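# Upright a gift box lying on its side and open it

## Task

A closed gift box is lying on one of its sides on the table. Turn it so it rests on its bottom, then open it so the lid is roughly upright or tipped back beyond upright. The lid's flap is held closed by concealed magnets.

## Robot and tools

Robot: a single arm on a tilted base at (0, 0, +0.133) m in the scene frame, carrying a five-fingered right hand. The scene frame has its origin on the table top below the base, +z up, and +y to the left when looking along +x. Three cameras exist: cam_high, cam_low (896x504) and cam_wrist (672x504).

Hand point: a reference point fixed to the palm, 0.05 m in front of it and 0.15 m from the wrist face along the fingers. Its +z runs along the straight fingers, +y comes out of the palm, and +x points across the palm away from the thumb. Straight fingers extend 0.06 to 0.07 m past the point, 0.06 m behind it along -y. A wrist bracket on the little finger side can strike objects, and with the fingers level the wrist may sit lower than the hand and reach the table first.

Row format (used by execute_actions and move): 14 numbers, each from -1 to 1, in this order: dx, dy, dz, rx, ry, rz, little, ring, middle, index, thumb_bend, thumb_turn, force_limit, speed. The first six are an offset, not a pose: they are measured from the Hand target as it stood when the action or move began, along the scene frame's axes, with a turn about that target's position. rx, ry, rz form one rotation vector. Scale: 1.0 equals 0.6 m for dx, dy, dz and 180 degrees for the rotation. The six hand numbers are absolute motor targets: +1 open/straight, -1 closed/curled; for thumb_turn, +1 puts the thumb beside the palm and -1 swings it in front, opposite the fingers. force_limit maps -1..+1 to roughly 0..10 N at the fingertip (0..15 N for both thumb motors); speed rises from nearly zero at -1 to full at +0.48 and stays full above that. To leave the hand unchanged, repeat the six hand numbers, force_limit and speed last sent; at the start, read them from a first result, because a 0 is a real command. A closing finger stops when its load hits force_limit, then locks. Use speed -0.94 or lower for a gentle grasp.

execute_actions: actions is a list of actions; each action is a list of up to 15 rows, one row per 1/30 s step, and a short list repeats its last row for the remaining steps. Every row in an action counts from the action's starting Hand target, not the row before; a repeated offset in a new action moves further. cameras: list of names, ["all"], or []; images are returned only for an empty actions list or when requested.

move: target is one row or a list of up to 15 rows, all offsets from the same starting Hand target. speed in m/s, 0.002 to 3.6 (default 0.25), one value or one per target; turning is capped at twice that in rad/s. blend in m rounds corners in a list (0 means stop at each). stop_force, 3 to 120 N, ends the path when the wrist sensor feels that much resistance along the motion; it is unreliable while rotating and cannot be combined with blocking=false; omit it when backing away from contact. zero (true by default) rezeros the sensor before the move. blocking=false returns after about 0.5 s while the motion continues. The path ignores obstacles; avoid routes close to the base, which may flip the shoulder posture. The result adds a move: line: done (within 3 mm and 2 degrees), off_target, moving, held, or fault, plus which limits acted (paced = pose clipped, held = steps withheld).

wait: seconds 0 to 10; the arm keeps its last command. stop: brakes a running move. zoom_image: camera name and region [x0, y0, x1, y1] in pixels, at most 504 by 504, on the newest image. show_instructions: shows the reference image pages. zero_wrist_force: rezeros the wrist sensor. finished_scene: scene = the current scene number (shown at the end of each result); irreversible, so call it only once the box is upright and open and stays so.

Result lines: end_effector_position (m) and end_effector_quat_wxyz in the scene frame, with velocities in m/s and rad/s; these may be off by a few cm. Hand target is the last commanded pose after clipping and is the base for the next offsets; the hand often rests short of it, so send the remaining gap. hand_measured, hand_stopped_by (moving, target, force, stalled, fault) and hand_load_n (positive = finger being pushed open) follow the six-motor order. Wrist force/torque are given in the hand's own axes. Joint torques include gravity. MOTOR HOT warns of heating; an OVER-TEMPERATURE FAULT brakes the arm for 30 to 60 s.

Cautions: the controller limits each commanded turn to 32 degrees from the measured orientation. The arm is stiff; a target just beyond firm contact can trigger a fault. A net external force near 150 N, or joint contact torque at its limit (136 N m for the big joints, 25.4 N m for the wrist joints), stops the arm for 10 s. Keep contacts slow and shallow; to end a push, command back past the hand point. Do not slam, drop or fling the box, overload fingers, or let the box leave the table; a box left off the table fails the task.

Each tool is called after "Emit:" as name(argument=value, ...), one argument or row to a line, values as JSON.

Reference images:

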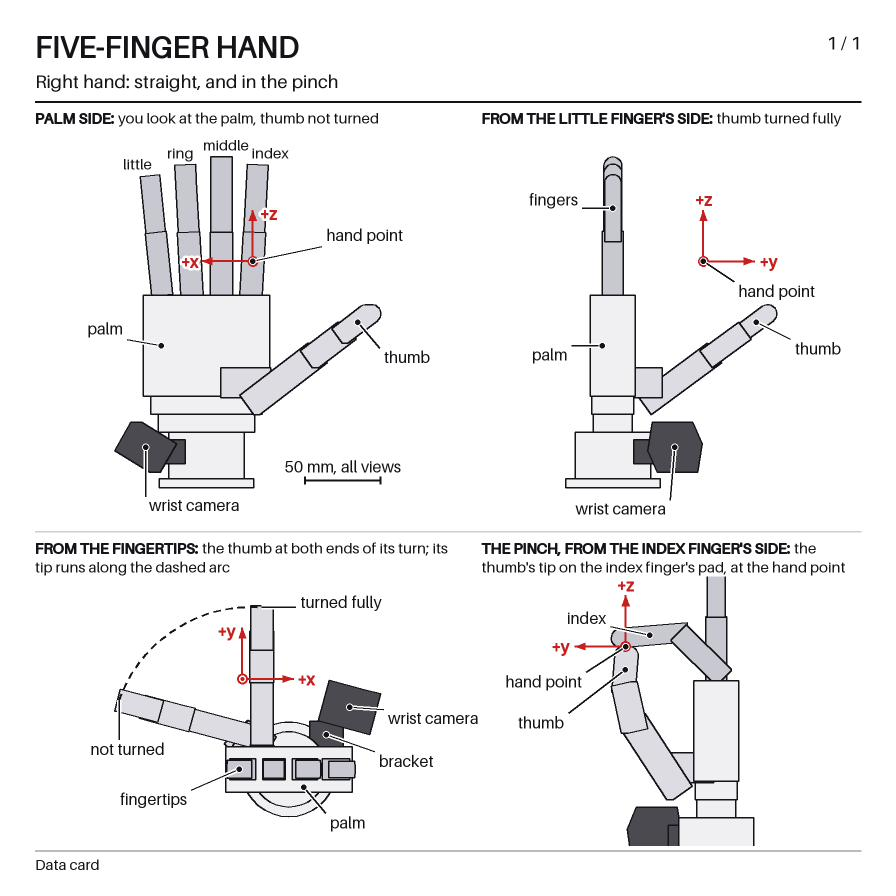

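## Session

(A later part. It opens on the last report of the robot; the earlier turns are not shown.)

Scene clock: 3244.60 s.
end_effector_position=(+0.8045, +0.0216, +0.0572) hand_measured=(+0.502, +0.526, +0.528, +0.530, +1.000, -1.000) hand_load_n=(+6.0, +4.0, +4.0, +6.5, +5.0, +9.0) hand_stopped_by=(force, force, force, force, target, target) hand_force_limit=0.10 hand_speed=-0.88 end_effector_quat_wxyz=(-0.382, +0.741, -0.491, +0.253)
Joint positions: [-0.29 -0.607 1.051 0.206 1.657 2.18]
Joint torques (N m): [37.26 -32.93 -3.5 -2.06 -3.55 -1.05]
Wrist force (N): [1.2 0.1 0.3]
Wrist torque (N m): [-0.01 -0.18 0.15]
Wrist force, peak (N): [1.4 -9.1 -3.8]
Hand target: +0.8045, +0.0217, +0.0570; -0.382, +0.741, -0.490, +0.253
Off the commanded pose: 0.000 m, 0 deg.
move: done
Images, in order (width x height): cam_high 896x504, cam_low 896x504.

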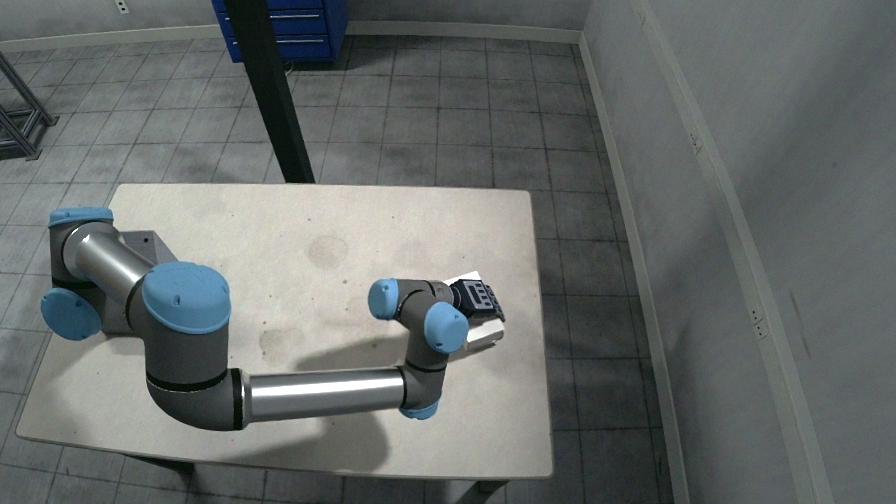

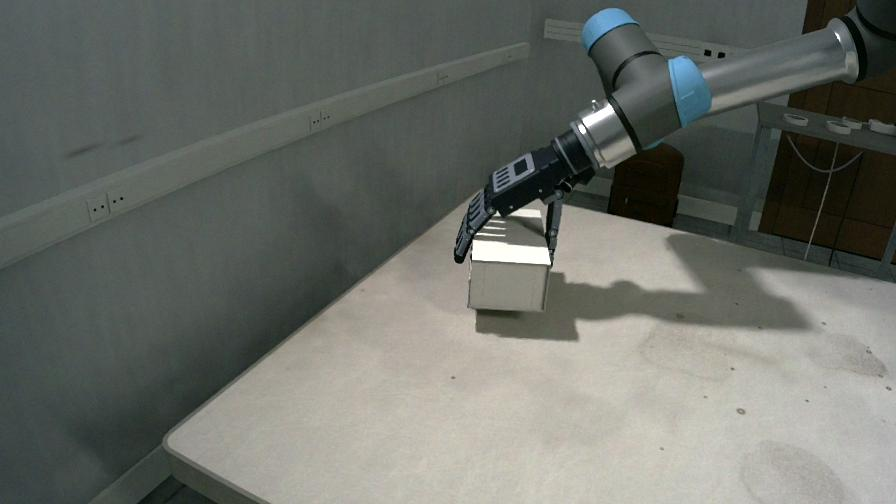

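Emit:
move(
  target=[
    [-0.091,-0.036,0.105,0,0,0.12,0.1,0.1,0.1,0.1,1,-1,0.1,-0.88],
    [-0.2575,-0.086,0.1217,0,0,0.30,0.1,0.1,0.1,0.1,1,-1,0.1,-0.88],
    [-0.391,-0.136,0.0717,0,0,0.483,0.1,0.1,0.1,0.1,1,-1,0.1,-0.88],
  ],
  speed=0.2,
  blend=[0.03,0.03,0],
  cameras=["all"],
)

Scene clock: 3256.80 s.
end_effector_position=(+0.5699, -0.0599, +0.0999) hand_measured=(+0.502, +0.526, +0.528, +0.530, +1.000, -1.000) hand_load_n=(+6.0, +3.5, +4.0, +6.5, +5.0, +9.0) hand_stopped_by=(force, force, force, force, target, target) hand_force_limit=0.10 hand_speed=-0.88 end_effector_quat_wxyz=(-0.452, +0.875, +0.154, -0.079)
Joint positions: [-0.388 -0.562 0.9 1.499 1.528 1.093]
Joint torques (N m): [47.14 -52.11 -13.99 -0.06 -2.73 0.16]
Wrist force (N): [1.4 -0.2 -0.1]
Wrist torque (N m): [-0.05 -0.19 0.16]
Wrist force, peak (N): [1.8 0.5 0.7]
Hand target: +0.5699, -0.0599, +0.1000; -0.452, +0.875, +0.154, -0.079
Off the commanded pose: 0.000 m, 0 deg.
move: done

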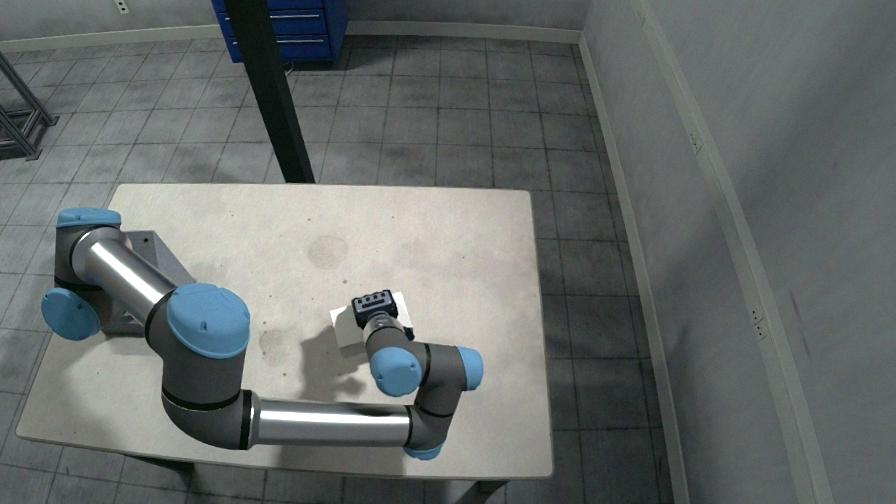

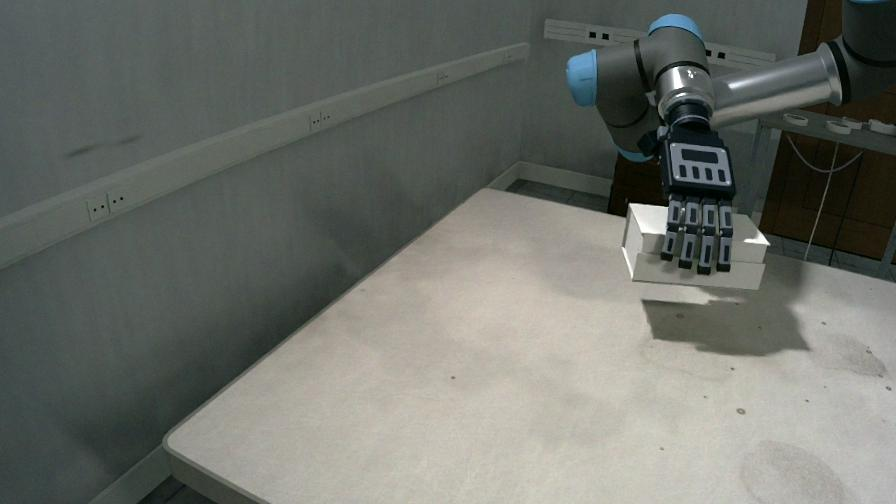

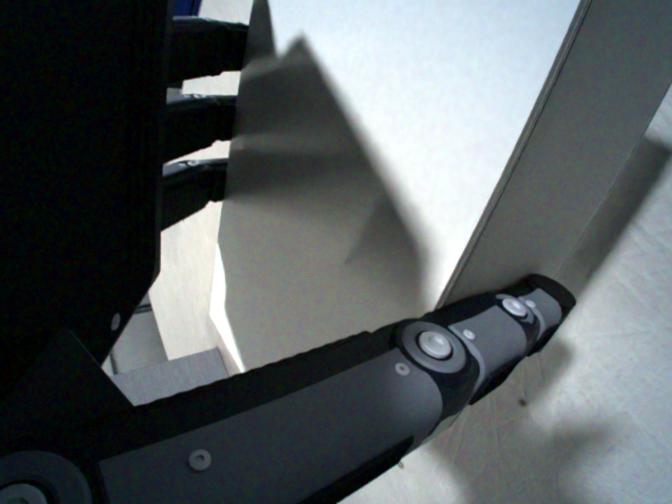

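Emit:
zoom_image(
  camera="cam_low",
  region=[610, 180, 790, 310],
)

Emit:
zoom_image(
  camera="cam_low",
  region=[615, 195, 680, 295],
)

Emit:
zoom_image(
  camera="cam_wrist",
  region=[160, 0, 440, 380],
)

Scaled by 2.800 from the camera's 896x504 image, which has a finer 1280x720 frame.

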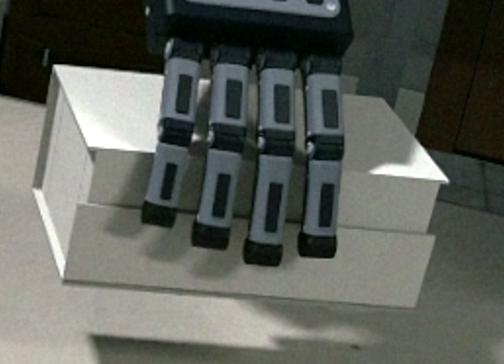

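Scaled by 5.040 from the camera's 896x504 image, which has a finer 1280x720 frame.

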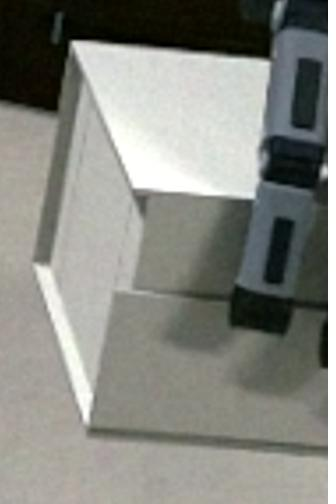

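Scaled by 1.326 from the camera's 672x504 image, which has a finer 960x720 frame.

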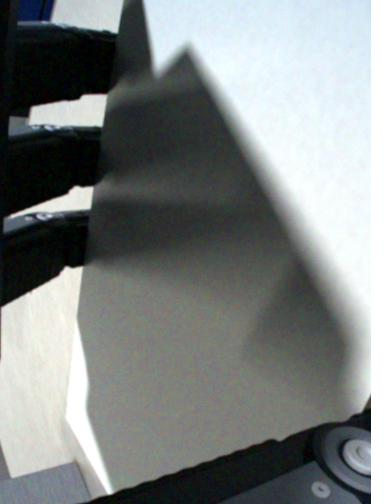

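Emit:
move(
  target=[
    [-0.04,0.03,0.0,0,0,0.1,0.1,0.1,0.1,0.1,1,-1,0.1,-0.88],
    [-0.08,0.05,0.0,0,0,0.21,0.1,0.1,0.1,0.1,1,-1,0.1,-0.88],
  ],
  speed=0.15,
  blend=[0.01,0],
  cameras=["all"],
)

Scene clock: 3353.17 s.
end_effector_position=(+0.5218, -0.0299, +0.1000) hand_measured=(+0.502, +0.526, +0.528, +0.530, +1.000, -1.000) hand_load_n=(+6.0, +3.5, +4.0, +6.5, +5.5, +8.5) hand_stopped_by=(force, force, force, force, target, target) hand_force_limit=0.10 hand_speed=-0.88 end_effector_quat_wxyz=(-0.402, +0.778, +0.429, -0.221)
Joint positions: [-0.261 -0.389 0.883 1.794 1.773 0.854]
Joint torques (N m): [39.68 -50.29 -15.24 -1.09 -2.62 1.47]
Wrist force (N): [1.3 0.6 -0.1]
Wrist torque (N m): [0.05 -0.16 0.21]
Wrist force, peak (N): [1.9 -0.4 -0.4]
Hand target: +0.5219, -0.0299, +0.1000; -0.402, +0.778, +0.429, -0.221
Off the commanded pose: 0.000 m, 0 deg.
move: done

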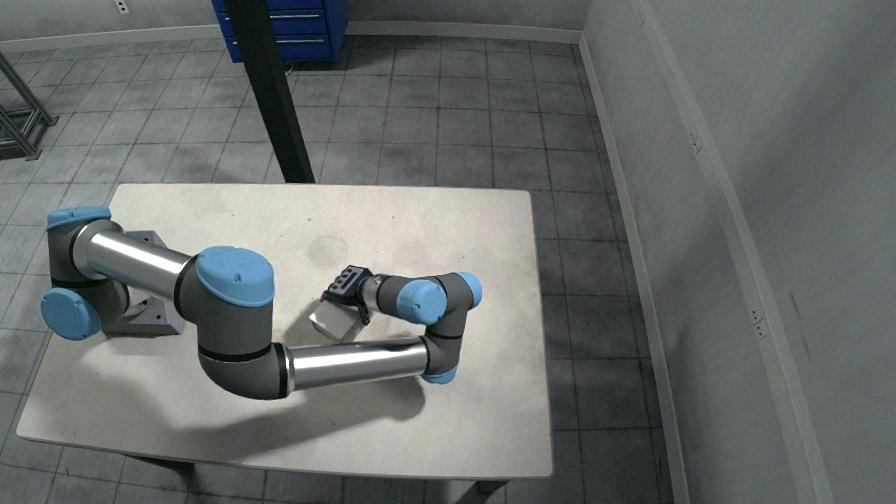

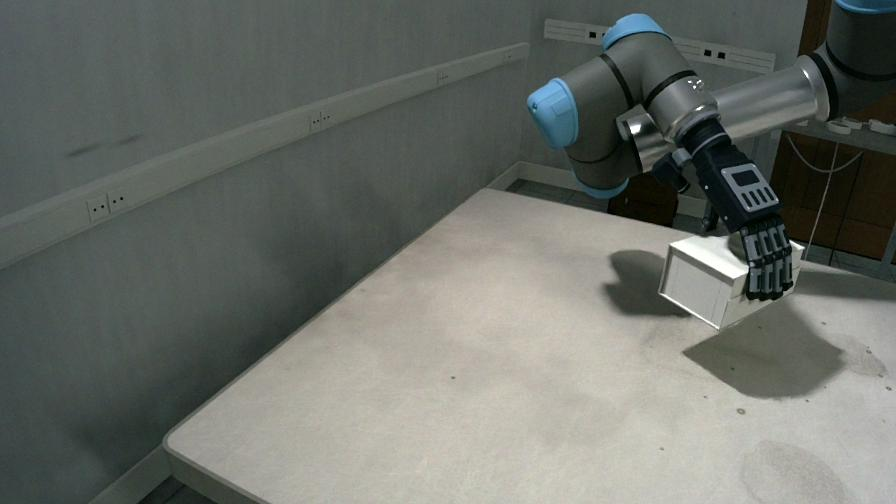

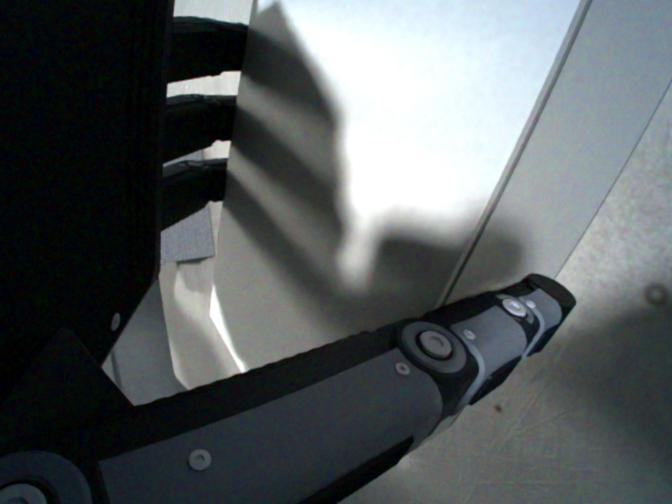

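Emit:
move(
  target=[
    [-0.03,0.0,0.0,0,0,0.09,0.1,0.1,0.1,0.1,1,-1,0.1,-0.88],
    [-0.03,0.0,0.0,0,0,0.178,0.1,0.1,0.1,0.1,1,-1,0.1,-0.88],
  ],
  speed=0.15,
  blend=[0.01,0],
  cameras=["all"],
)

Scene clock: 3358.97 s.
end_effector_position=(+0.5039, -0.0299, +0.1000) hand_measured=(+0.502, +0.526, +0.528, +0.530, +1.000, -1.000) hand_load_n=(+6.0, +4.0, +4.0, +6.5, +5.0, +9.0) hand_stopped_by=(force, force, force, force, target, target) hand_force_limit=0.10 hand_speed=-0.88 end_effector_quat_wxyz=(-0.325, +0.629, +0.627, -0.324)
Joint positions: [-0.164 -0.303 0.972 1.977 2.024 0.7]
Joint torques (N m): [39.08 -47.59 -13.09 -1.18 -2.37 1.79]
Wrist force (N): [1.3 0.0 0.5]
Wrist torque (N m): [-0.06 -0.20 0.20]
Wrist force, peak (N): [2.0 -0.4 0.0]
Hand target: +0.5039, -0.0299, +0.1000; -0.325, +0.630, +0.627, -0.324
Off the commanded pose: 0.000 m, 0 deg.
move: done

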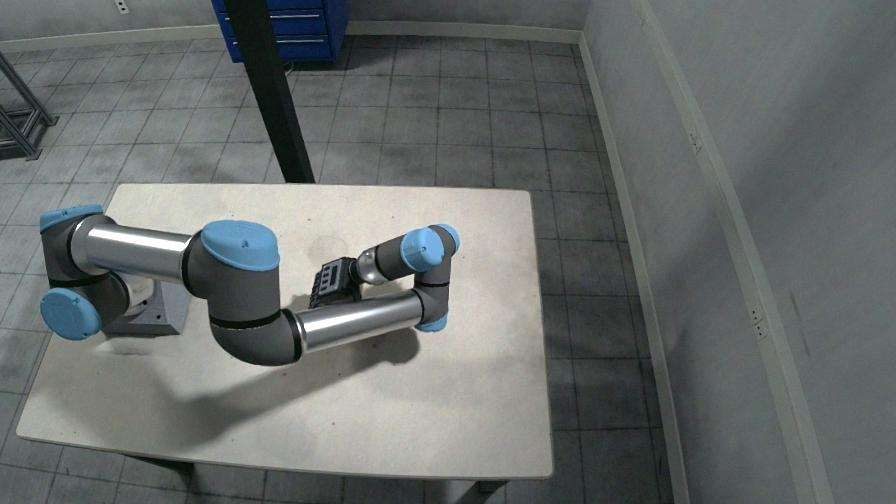

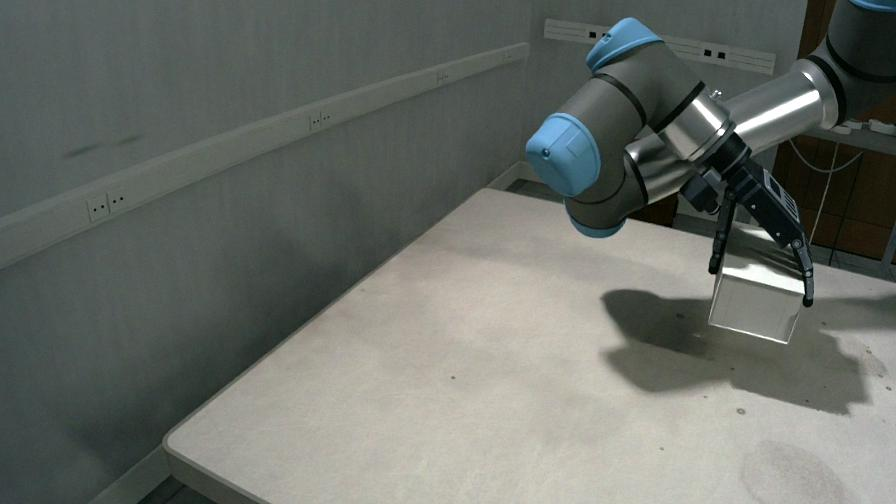

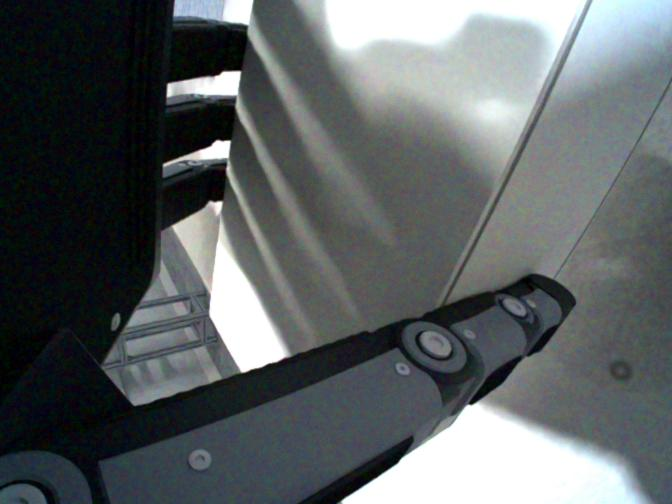

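Emit:
move(
  target=[
    [0.1,0.0,0.0,0,0,-0.1,0.1,0.1,0.1,0.1,1,-1,0.1,-0.88],
    [0.1,0.0,-0.08,0,0,-0.1,0.1,0.1,0.1,0.1,1,-1,0.1,-0.88],
  ],
  speed=0.12,
  blend=[0.01,0],
  cameras=["all"],
)

Emit:
zoom_image(
  camera="cam_low",
  region=[620, 180, 820, 360],
)

Scene clock: 3370.73 s.
end_effector_position=(+0.5640, -0.0299, +0.0519) hand_measured=(+0.502, +0.526, +0.528, +0.530, +1.000, -1.000) hand_load_n=(+6.0, +3.5, +4.0, +6.5, +5.0, +9.0) hand_stopped_by=(force, force, force, force, target, target) hand_force_limit=0.10 hand_speed=-0.88 end_effector_quat_wxyz=(-0.372, +0.720, +0.521, -0.269) end_effector_velocity=(-0.001, +0.000, +0.002) end_effector_angular_velocity=(+0.000, +0.004, +0.002)
Joint positions: [-0.262 -0.13 0.525 2.042 1.912 0.751]
Joint velocities: [0.002 -0.002 0.005 0.003 -0.002 0.003]
Joint torques (N m): [55.6 -49.76 -1.74 3.98 -3.36 1.22]
Wrist force (N): [1.4 0.1 0.1]
Wrist torque (N m): [-0.02 -0.20 0.20]
Wrist force, peak (N): [1.7 -0.4 -1.1]
Hand target: +0.5639, -0.0299, +0.0520; -0.372, +0.720, +0.521, -0.269
Off the commanded pose: 0.000 m, 0 deg.
move: done

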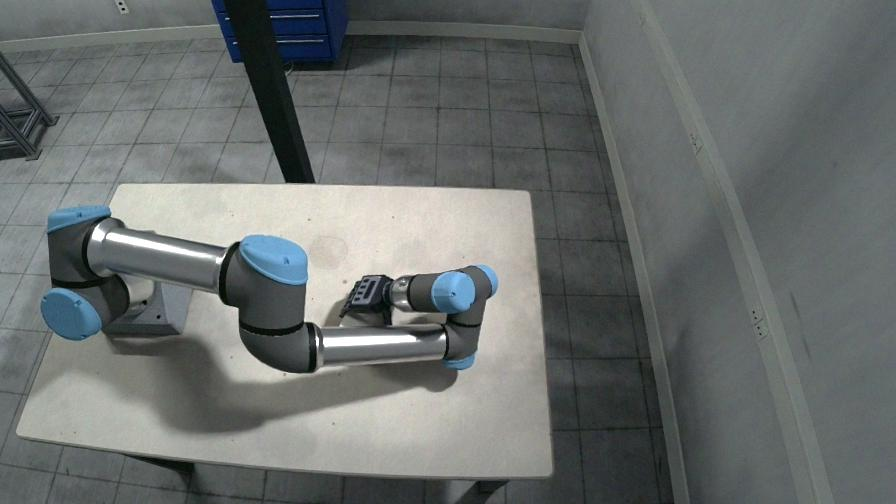

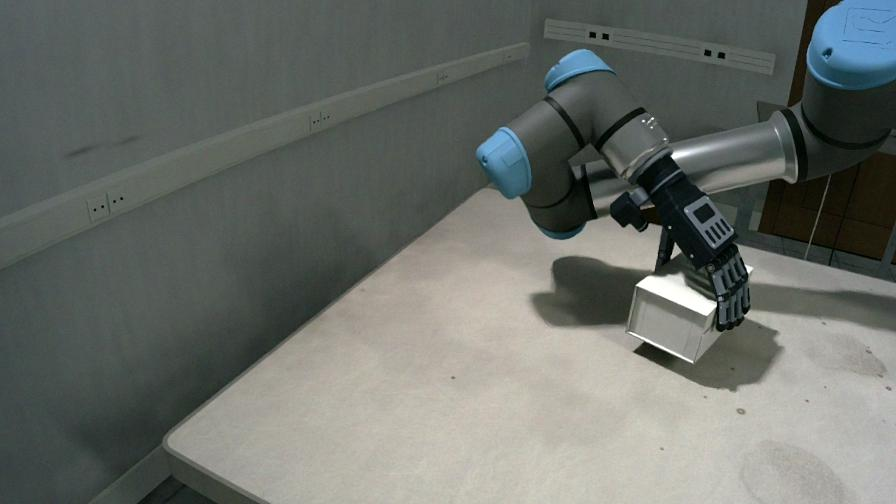

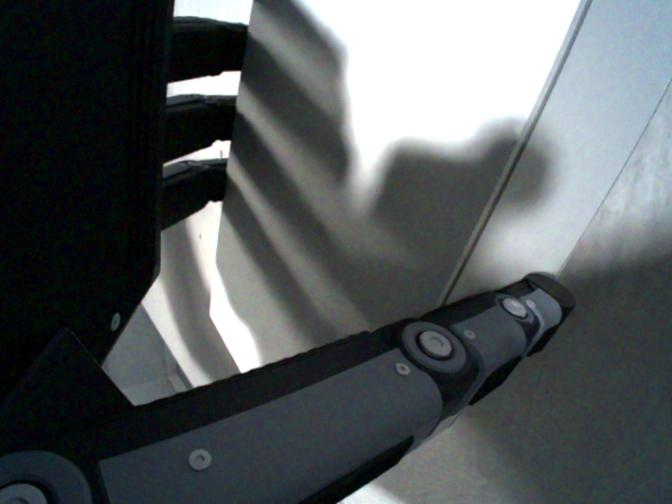

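Scaled by 2.520 from the camera's 896x504 image, which has a finer 1280x720 frame.

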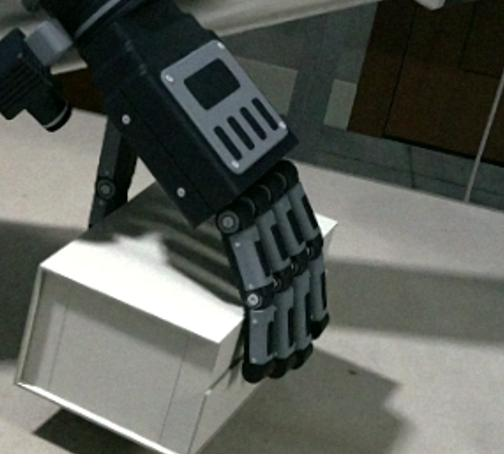

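Emit:
move(
  target=[0,0,-0.055,0,0,0,0.1,0.1,0.1,0.1,1,-1,0.1,-0.88],
  speed=0.03,
  stop_force=3,
  cameras=["cam_low"],
)

Emit:
zoom_image(
  camera="cam_low",
  region=[620, 180, 820, 380],
)

Scene clock: 3375.83 s.
end_effector_position=(+0.5639, -0.0299, +0.0273) hand_measured=(+0.502, +0.526, +0.528, +0.530, +1.000, -1.000) hand_load_n=(+6.0, +3.5, +4.0, +6.0, +5.0, +8.5) hand_stopped_by=(force, force, force, force, target, target) hand_force_limit=0.10 hand_speed=-0.88 end_effector_quat_wxyz=(-0.372, +0.720, +0.521, -0.269)
Joint positions: [-0.286 -0.099 0.503 2.027 1.931 0.734]
Joint torques (N m): [55.67 -51.49 -5.95 4.1 -2.61 1.61]
Wrist force (N): [1.9 -0.6 -0.3]
Wrist torque (N m): [0.05 -0.19 0.14]
Wrist force, peak (N): [0.1 -21.8 -17.1]
Hand target: +0.5639, -0.0299, +0.0273; -0.372, +0.720, +0.521, -0.269 (not the last commanded pose)
Off the commanded pose: 0.008 m, 0 deg.
move: contact
Images, in order (width x height): cam_low 896x504.

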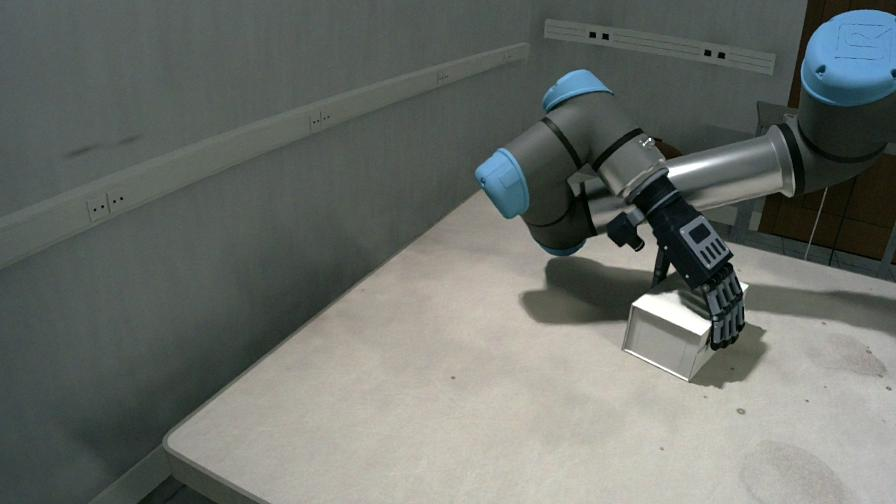

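Scaled by 2.520 from the camera's 896x504 image, which has a finer 1280x720 frame.

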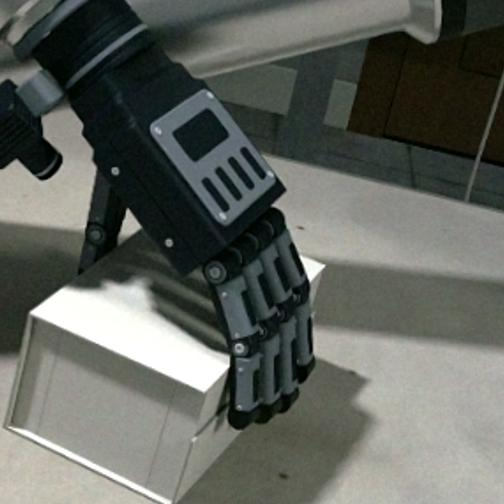

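Emit:
move(
  target=[0,0,0,0,0,0,0.8,0.8,0.8,0.8,1,-1,0.1,-0.8],
)

Emit:
move(
  target=[
    [0,0,0.18,0,0,0,0.8,0.8,0.8,0.8,1,-1,0.1,-0.8],
    [-0.1,0.05,0.35,0,0,0,0.8,0.8,0.8,0.8,1,-1,0.1,-0.8],
  ],
  speed=[0.12,0.3],
  blend=[0.02,0],
  cameras=["all"],
)

Emit:
zoom_image(
  camera="cam_low",
  region=[610, 250, 770, 400],
)

Emit:
zoom_image(
  camera="cam_high",
  region=[300, 260, 430, 370],
)

Scene clock: 3383.00 s.
end_effector_position=(+0.5639, -0.0300, +0.0273) hand_measured=(+0.800, +0.800, +0.800, +0.800, +1.000, -1.000) hand_load_n=(+0.0, +0.0, +0.0, +0.0, -0.5, +0.0) hand_stopped_by=(target, target, target, target, target, target) hand_force_limit=0.10 hand_speed=-0.80 end_effector_quat_wxyz=(-0.372, +0.720, +0.521, -0.269)
Joint positions: [-0.286 -0.099 0.503 2.027 1.931 0.734]
Joint torques (N m): [55.47 -50.71 -13.29 2.48 -2.58 1.44]
Wrist force (N): [1.8 -0.7 -0.3]
Wrist torque (N m): [-0.05 -0.26 0.20]
Wrist force, peak (N): [2.6 -0.8 -0.5]
Hand target: +0.5639, -0.0299, +0.0273; -0.372, +0.720, +0.521, -0.269
Off the commanded pose: 0.000 m, 0 deg.
move: done

Scene clock: 3384.77 s.
end_effector_position=(+0.5040, +0.0000, +0.2372) hand_measured=(+0.800, +0.800, +0.800, +0.800, +1.000, -1.000) hand_load_n=(+0.0, +0.0, +0.0, -0.5, +0.0, +0.0) hand_stopped_by=(target, target, target, target, target, target) hand_force_limit=0.10 hand_speed=-0.80 end_effector_quat_wxyz=(-0.372, +0.720, +0.521, -0.269)
Joint positions: [-0.041 -0.414 0.851 2.037 1.741 0.896]
Joint torques (N m): [50.42 -45.46 -3.61 4.23 -1.27 -0.41]
Wrist force (N): [1.7 -0.3 -0.4]
Wrist torque (N m): [0.00 -0.22 0.26]
Wrist force, peak (N): [1.8 -2.1 -0.6]
Hand target: +0.5039, +0.0001, +0.2373; -0.372, +0.720, +0.521, -0.269
Off the commanded pose: 0.000 m, 0 deg.
move: done

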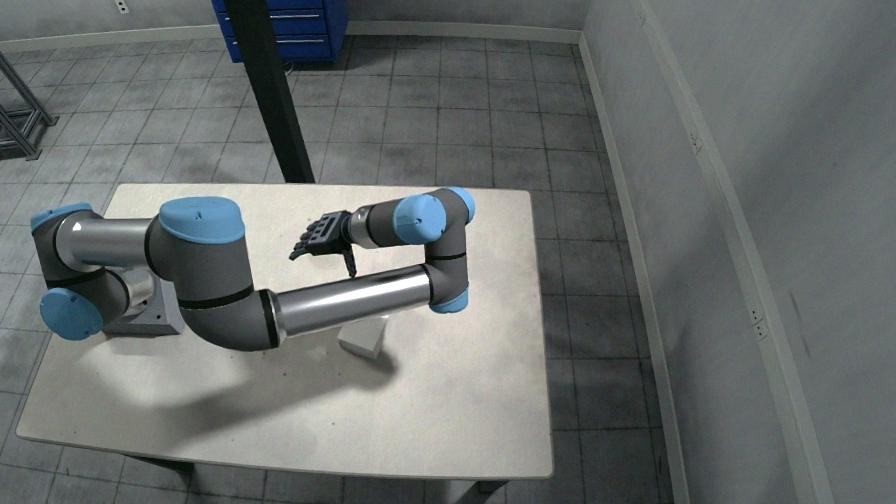

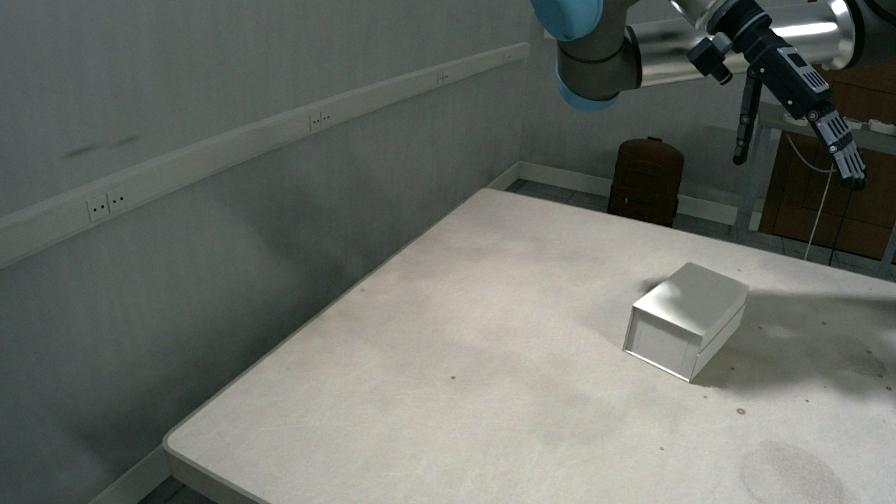

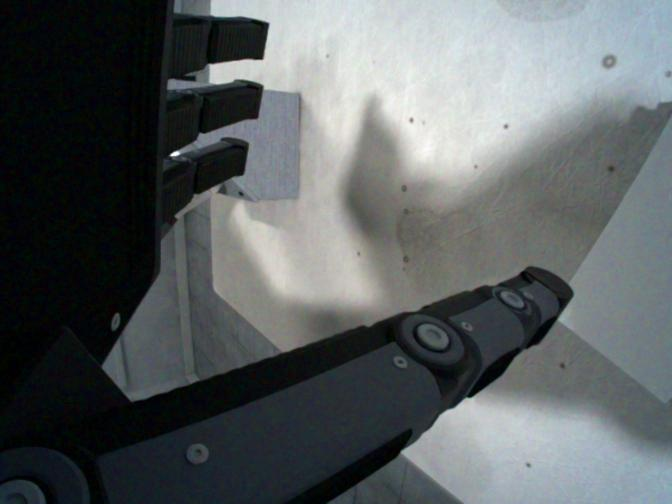

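Scaled by 3.150 from the camera's 896x504 image, which has a finer 1280x720 frame.

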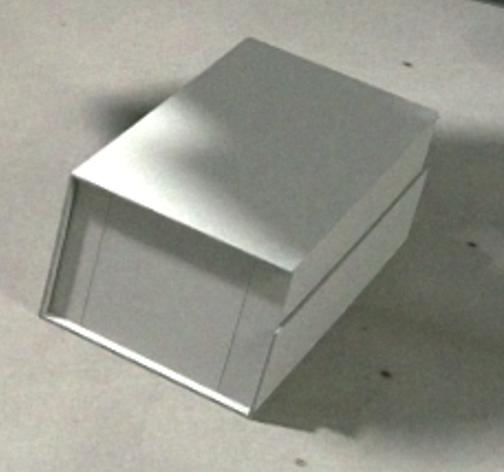

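Scaled by 3.877 from the camera's 896x504 image, which has a finer 1280x720 frame.

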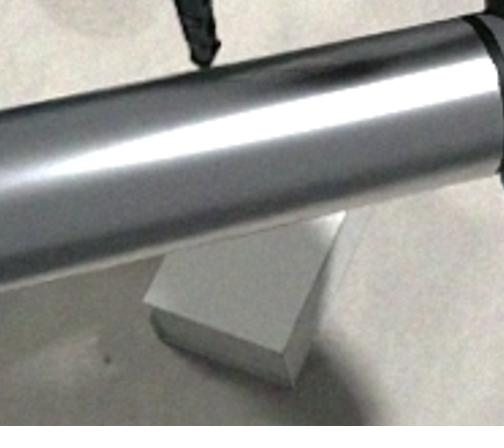

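Emit:
move(
  target=[
    [-0.1,0.08,0.05,-0.0994,-0.2866,-0.0091,1,1,1,1,1,-1,0.1,-0.2],
    [-0.17,0.13,0.03,-0.0994,-0.2866,-0.0091,1,1,1,1,1,-1,0.1,-0.2],
  ],
  speed=0.3,
  blend=[0.03,0],
  cameras=["cam_high","cam_low"],
)

Emit:
zoom_image(
  camera="cam_high",
  region=[310, 270, 430, 380],
)

Scene clock: 3399.57 s.
end_effector_position=(+0.4020, +0.0780, +0.2553) hand_measured=(+1.000, +1.000, +1.000, +1.000, +1.000, -1.000) hand_load_n=(+0.0, +0.0, +0.0, +0.0, +0.0, +0.0) hand_stopped_by=(target, target, target, target, target, target) hand_force_limit=0.10 hand_speed=-0.20 end_effector_quat_wxyz=(+0.000, +0.819, +0.574, +0.000)
Joint positions: [0.388 -0.699 1.589 1.147 2.265 1.064]
Joint torques (N m): [30.37 -32.84 -7.42 2.7 0.76 0.46]
Wrist force (N): [1.9 -0.4 -0.4]
Wrist torque (N m): [-0.11 -0.32 0.11]
Wrist force, peak (N): [2.4 -2.5 0.2]
Hand target: +0.4019, +0.0781, +0.2553; +0.000, +0.819, +0.574, +0.000
Off the commanded pose: 0.000 m, 0 deg.
move: done; blend cut to 0.0265 m at target 1
Images, in order (width x height): cam_high 896x504, cam_low 896x504.

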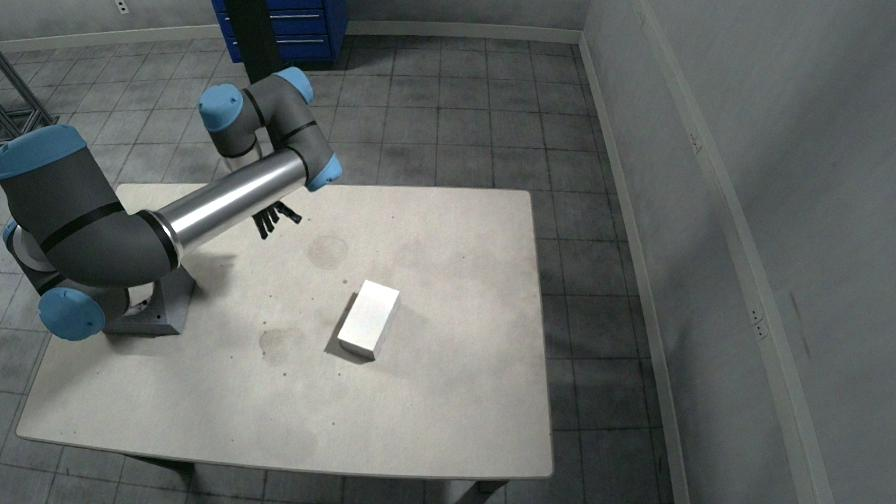

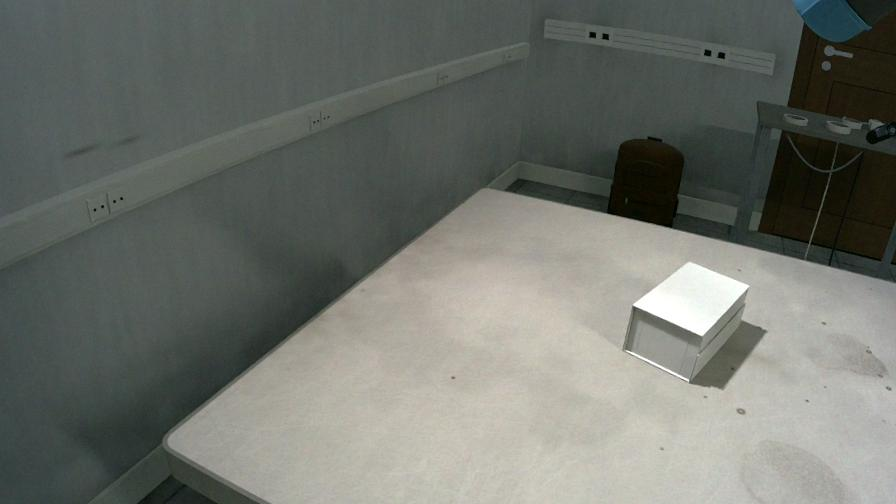

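Scaled by 4.200 from the camera's 896x504 image, which has a finer 1280x720 frame.

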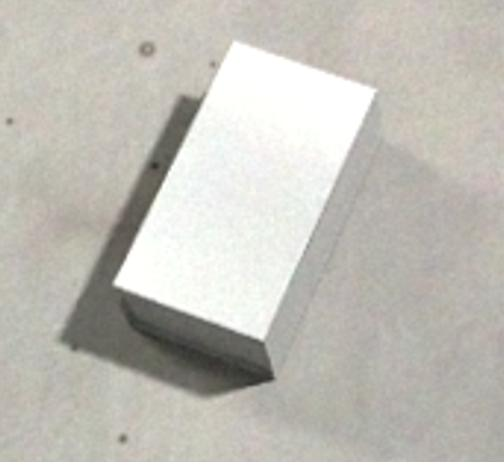

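Emit:
move(
  target=[
    [0.25,-0.205,-0.06,0,0,0,1,1,1,1,1,-1,0.1,-0.2],
    [0.25,-0.205,-0.24,0,0,0,1,1,1,1,1,-1,0.1,-0.2],
  ],
  speed=[0.3,0.15],
  blend=[0.02,0],
  cameras=["cam_high","cam_low"],
)

Emit:
zoom_image(
  camera="cam_low",
  region=[600, 150, 850, 400],
)

Scene clock: 3415.70 s.
end_effector_position=(+0.5518, -0.0449, +0.1113) hand_measured=(+1.000, +1.000, +1.000, +1.000, +1.000, -1.000) hand_load_n=(+0.0, +0.0, +0.0, +0.0, +0.0, +0.0) hand_stopped_by=(target, target, target, target, target, target) hand_force_limit=0.10 hand_speed=-0.20 end_effector_quat_wxyz=(+0.000, +0.819, +0.574, +0.000)
Joint positions: [-0.069 -0.7 1.455 0.857 2.384 0.453]
Joint torques (N m): [32.96 -41.58 -11.86 1.48 -1.95 -0.08]
Wrist force (N): [1.7 -0.5 -0.2]
Wrist torque (N m): [-0.11 -0.28 0.03]
Wrist force, peak (N): [2.6 -2.6 -0.4]
Hand target: +0.5519, -0.0449, +0.1113; +0.000, +0.819, +0.574, +0.000
Off the commanded pose: 0.000 m, 0 deg.
move: done
Images, in order (width x height): cam_high 896x504, cam_low 896x504.

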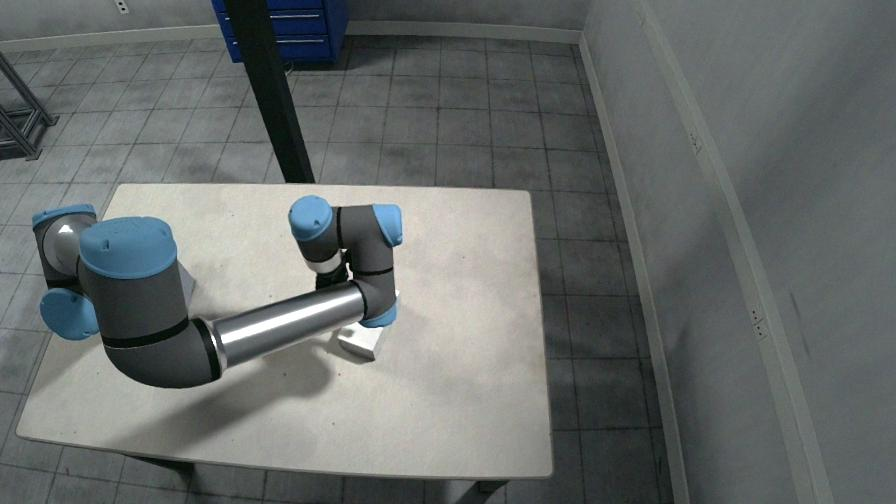

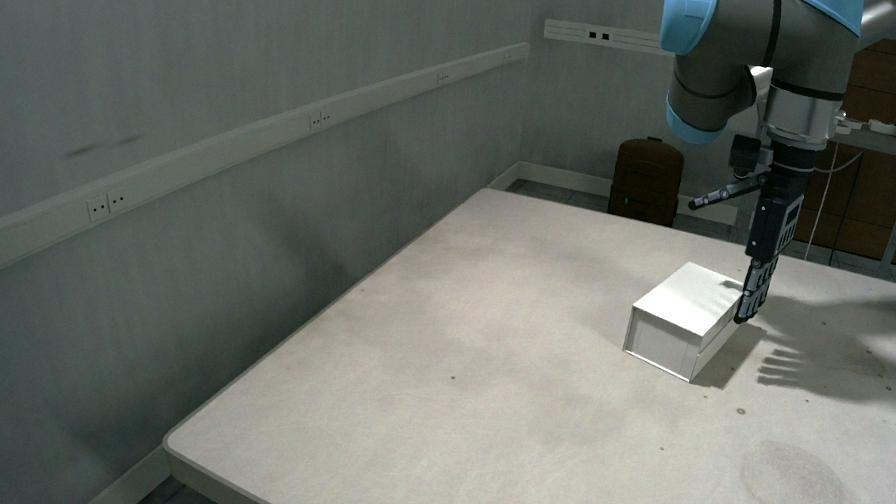

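Scaled by 2.016 from the camera's 896x504 image, which has a finer 1280x720 frame.

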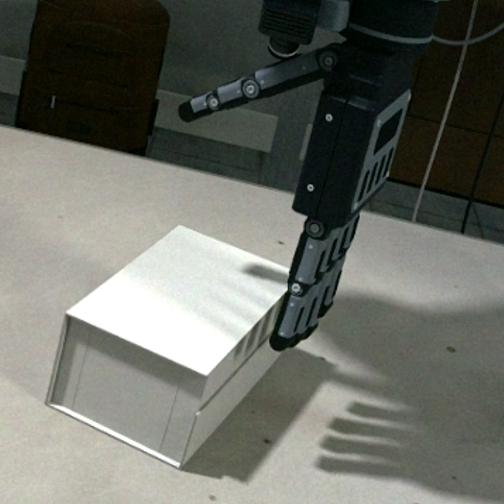

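Emit:
move(
  target=[
    [-0.05,0.018,0,0,0,0,1,1,1,1,1,-1,0.1,-0.2],
    [-0.05,0.018,-0.08,0,0,0,1,1,1,1,1,-1,0.1,-0.2],
  ],
  speed=0.1,
  stop_force=5,
  cameras=["cam_low"],
)

Emit:
zoom_image(
  camera="cam_low",
  region=[600, 200, 800, 400],
)

Scene clock: 3422.13 s.
end_effector_position=(+0.5219, -0.0341, +0.0633) hand_measured=(+1.000, +1.000, +1.000, +1.000, +1.000, -1.000) hand_load_n=(+0.0, +0.0, +0.0, +0.0, +0.0, +0.0) hand_stopped_by=(target, target, target, target, target, target) hand_force_limit=0.10 hand_speed=-0.20 end_effector_quat_wxyz=(+0.000, +0.819, +0.574, +0.000)
Joint positions: [-0.122 -0.697 1.583 0.669 2.385 0.376]
Joint torques (N m): [34.39 -41.05 -11.55 -0.4 -1.84 -0.8]
Wrist force (N): [1.8 -0.5 -0.3]
Wrist torque (N m): [-0.13 -0.31 0.01]
Wrist force, peak (N): [2.2 -1.5 -1.1]
Hand target: +0.5219, -0.0341, +0.0633; +0.000, +0.819, +0.574, +0.000
Off the commanded pose: 0.000 m, 0 deg.
move: done
Images, in order (width x height): cam_low 896x504.

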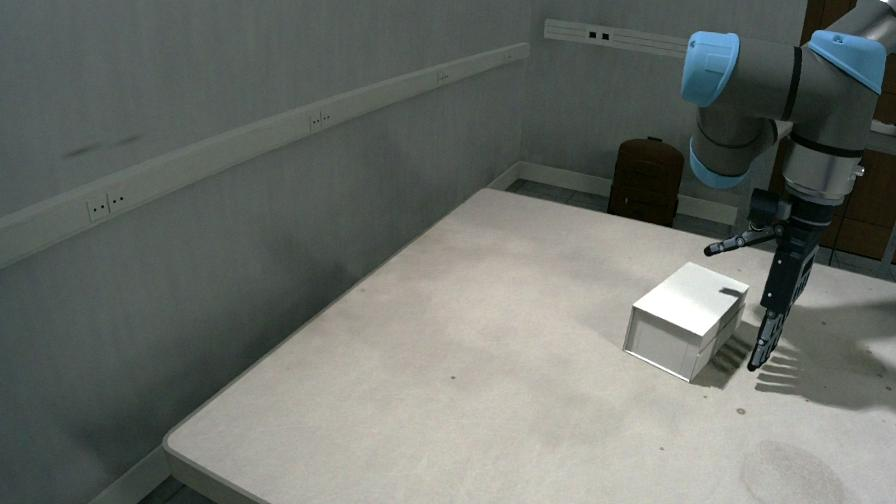

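Scaled by 2.520 from the camera's 896x504 image, which has a finer 1280x720 frame.

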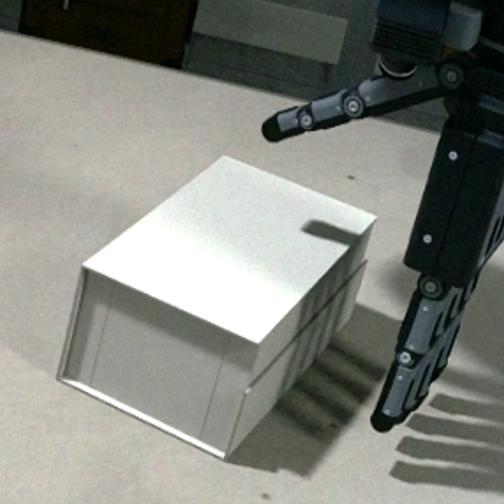

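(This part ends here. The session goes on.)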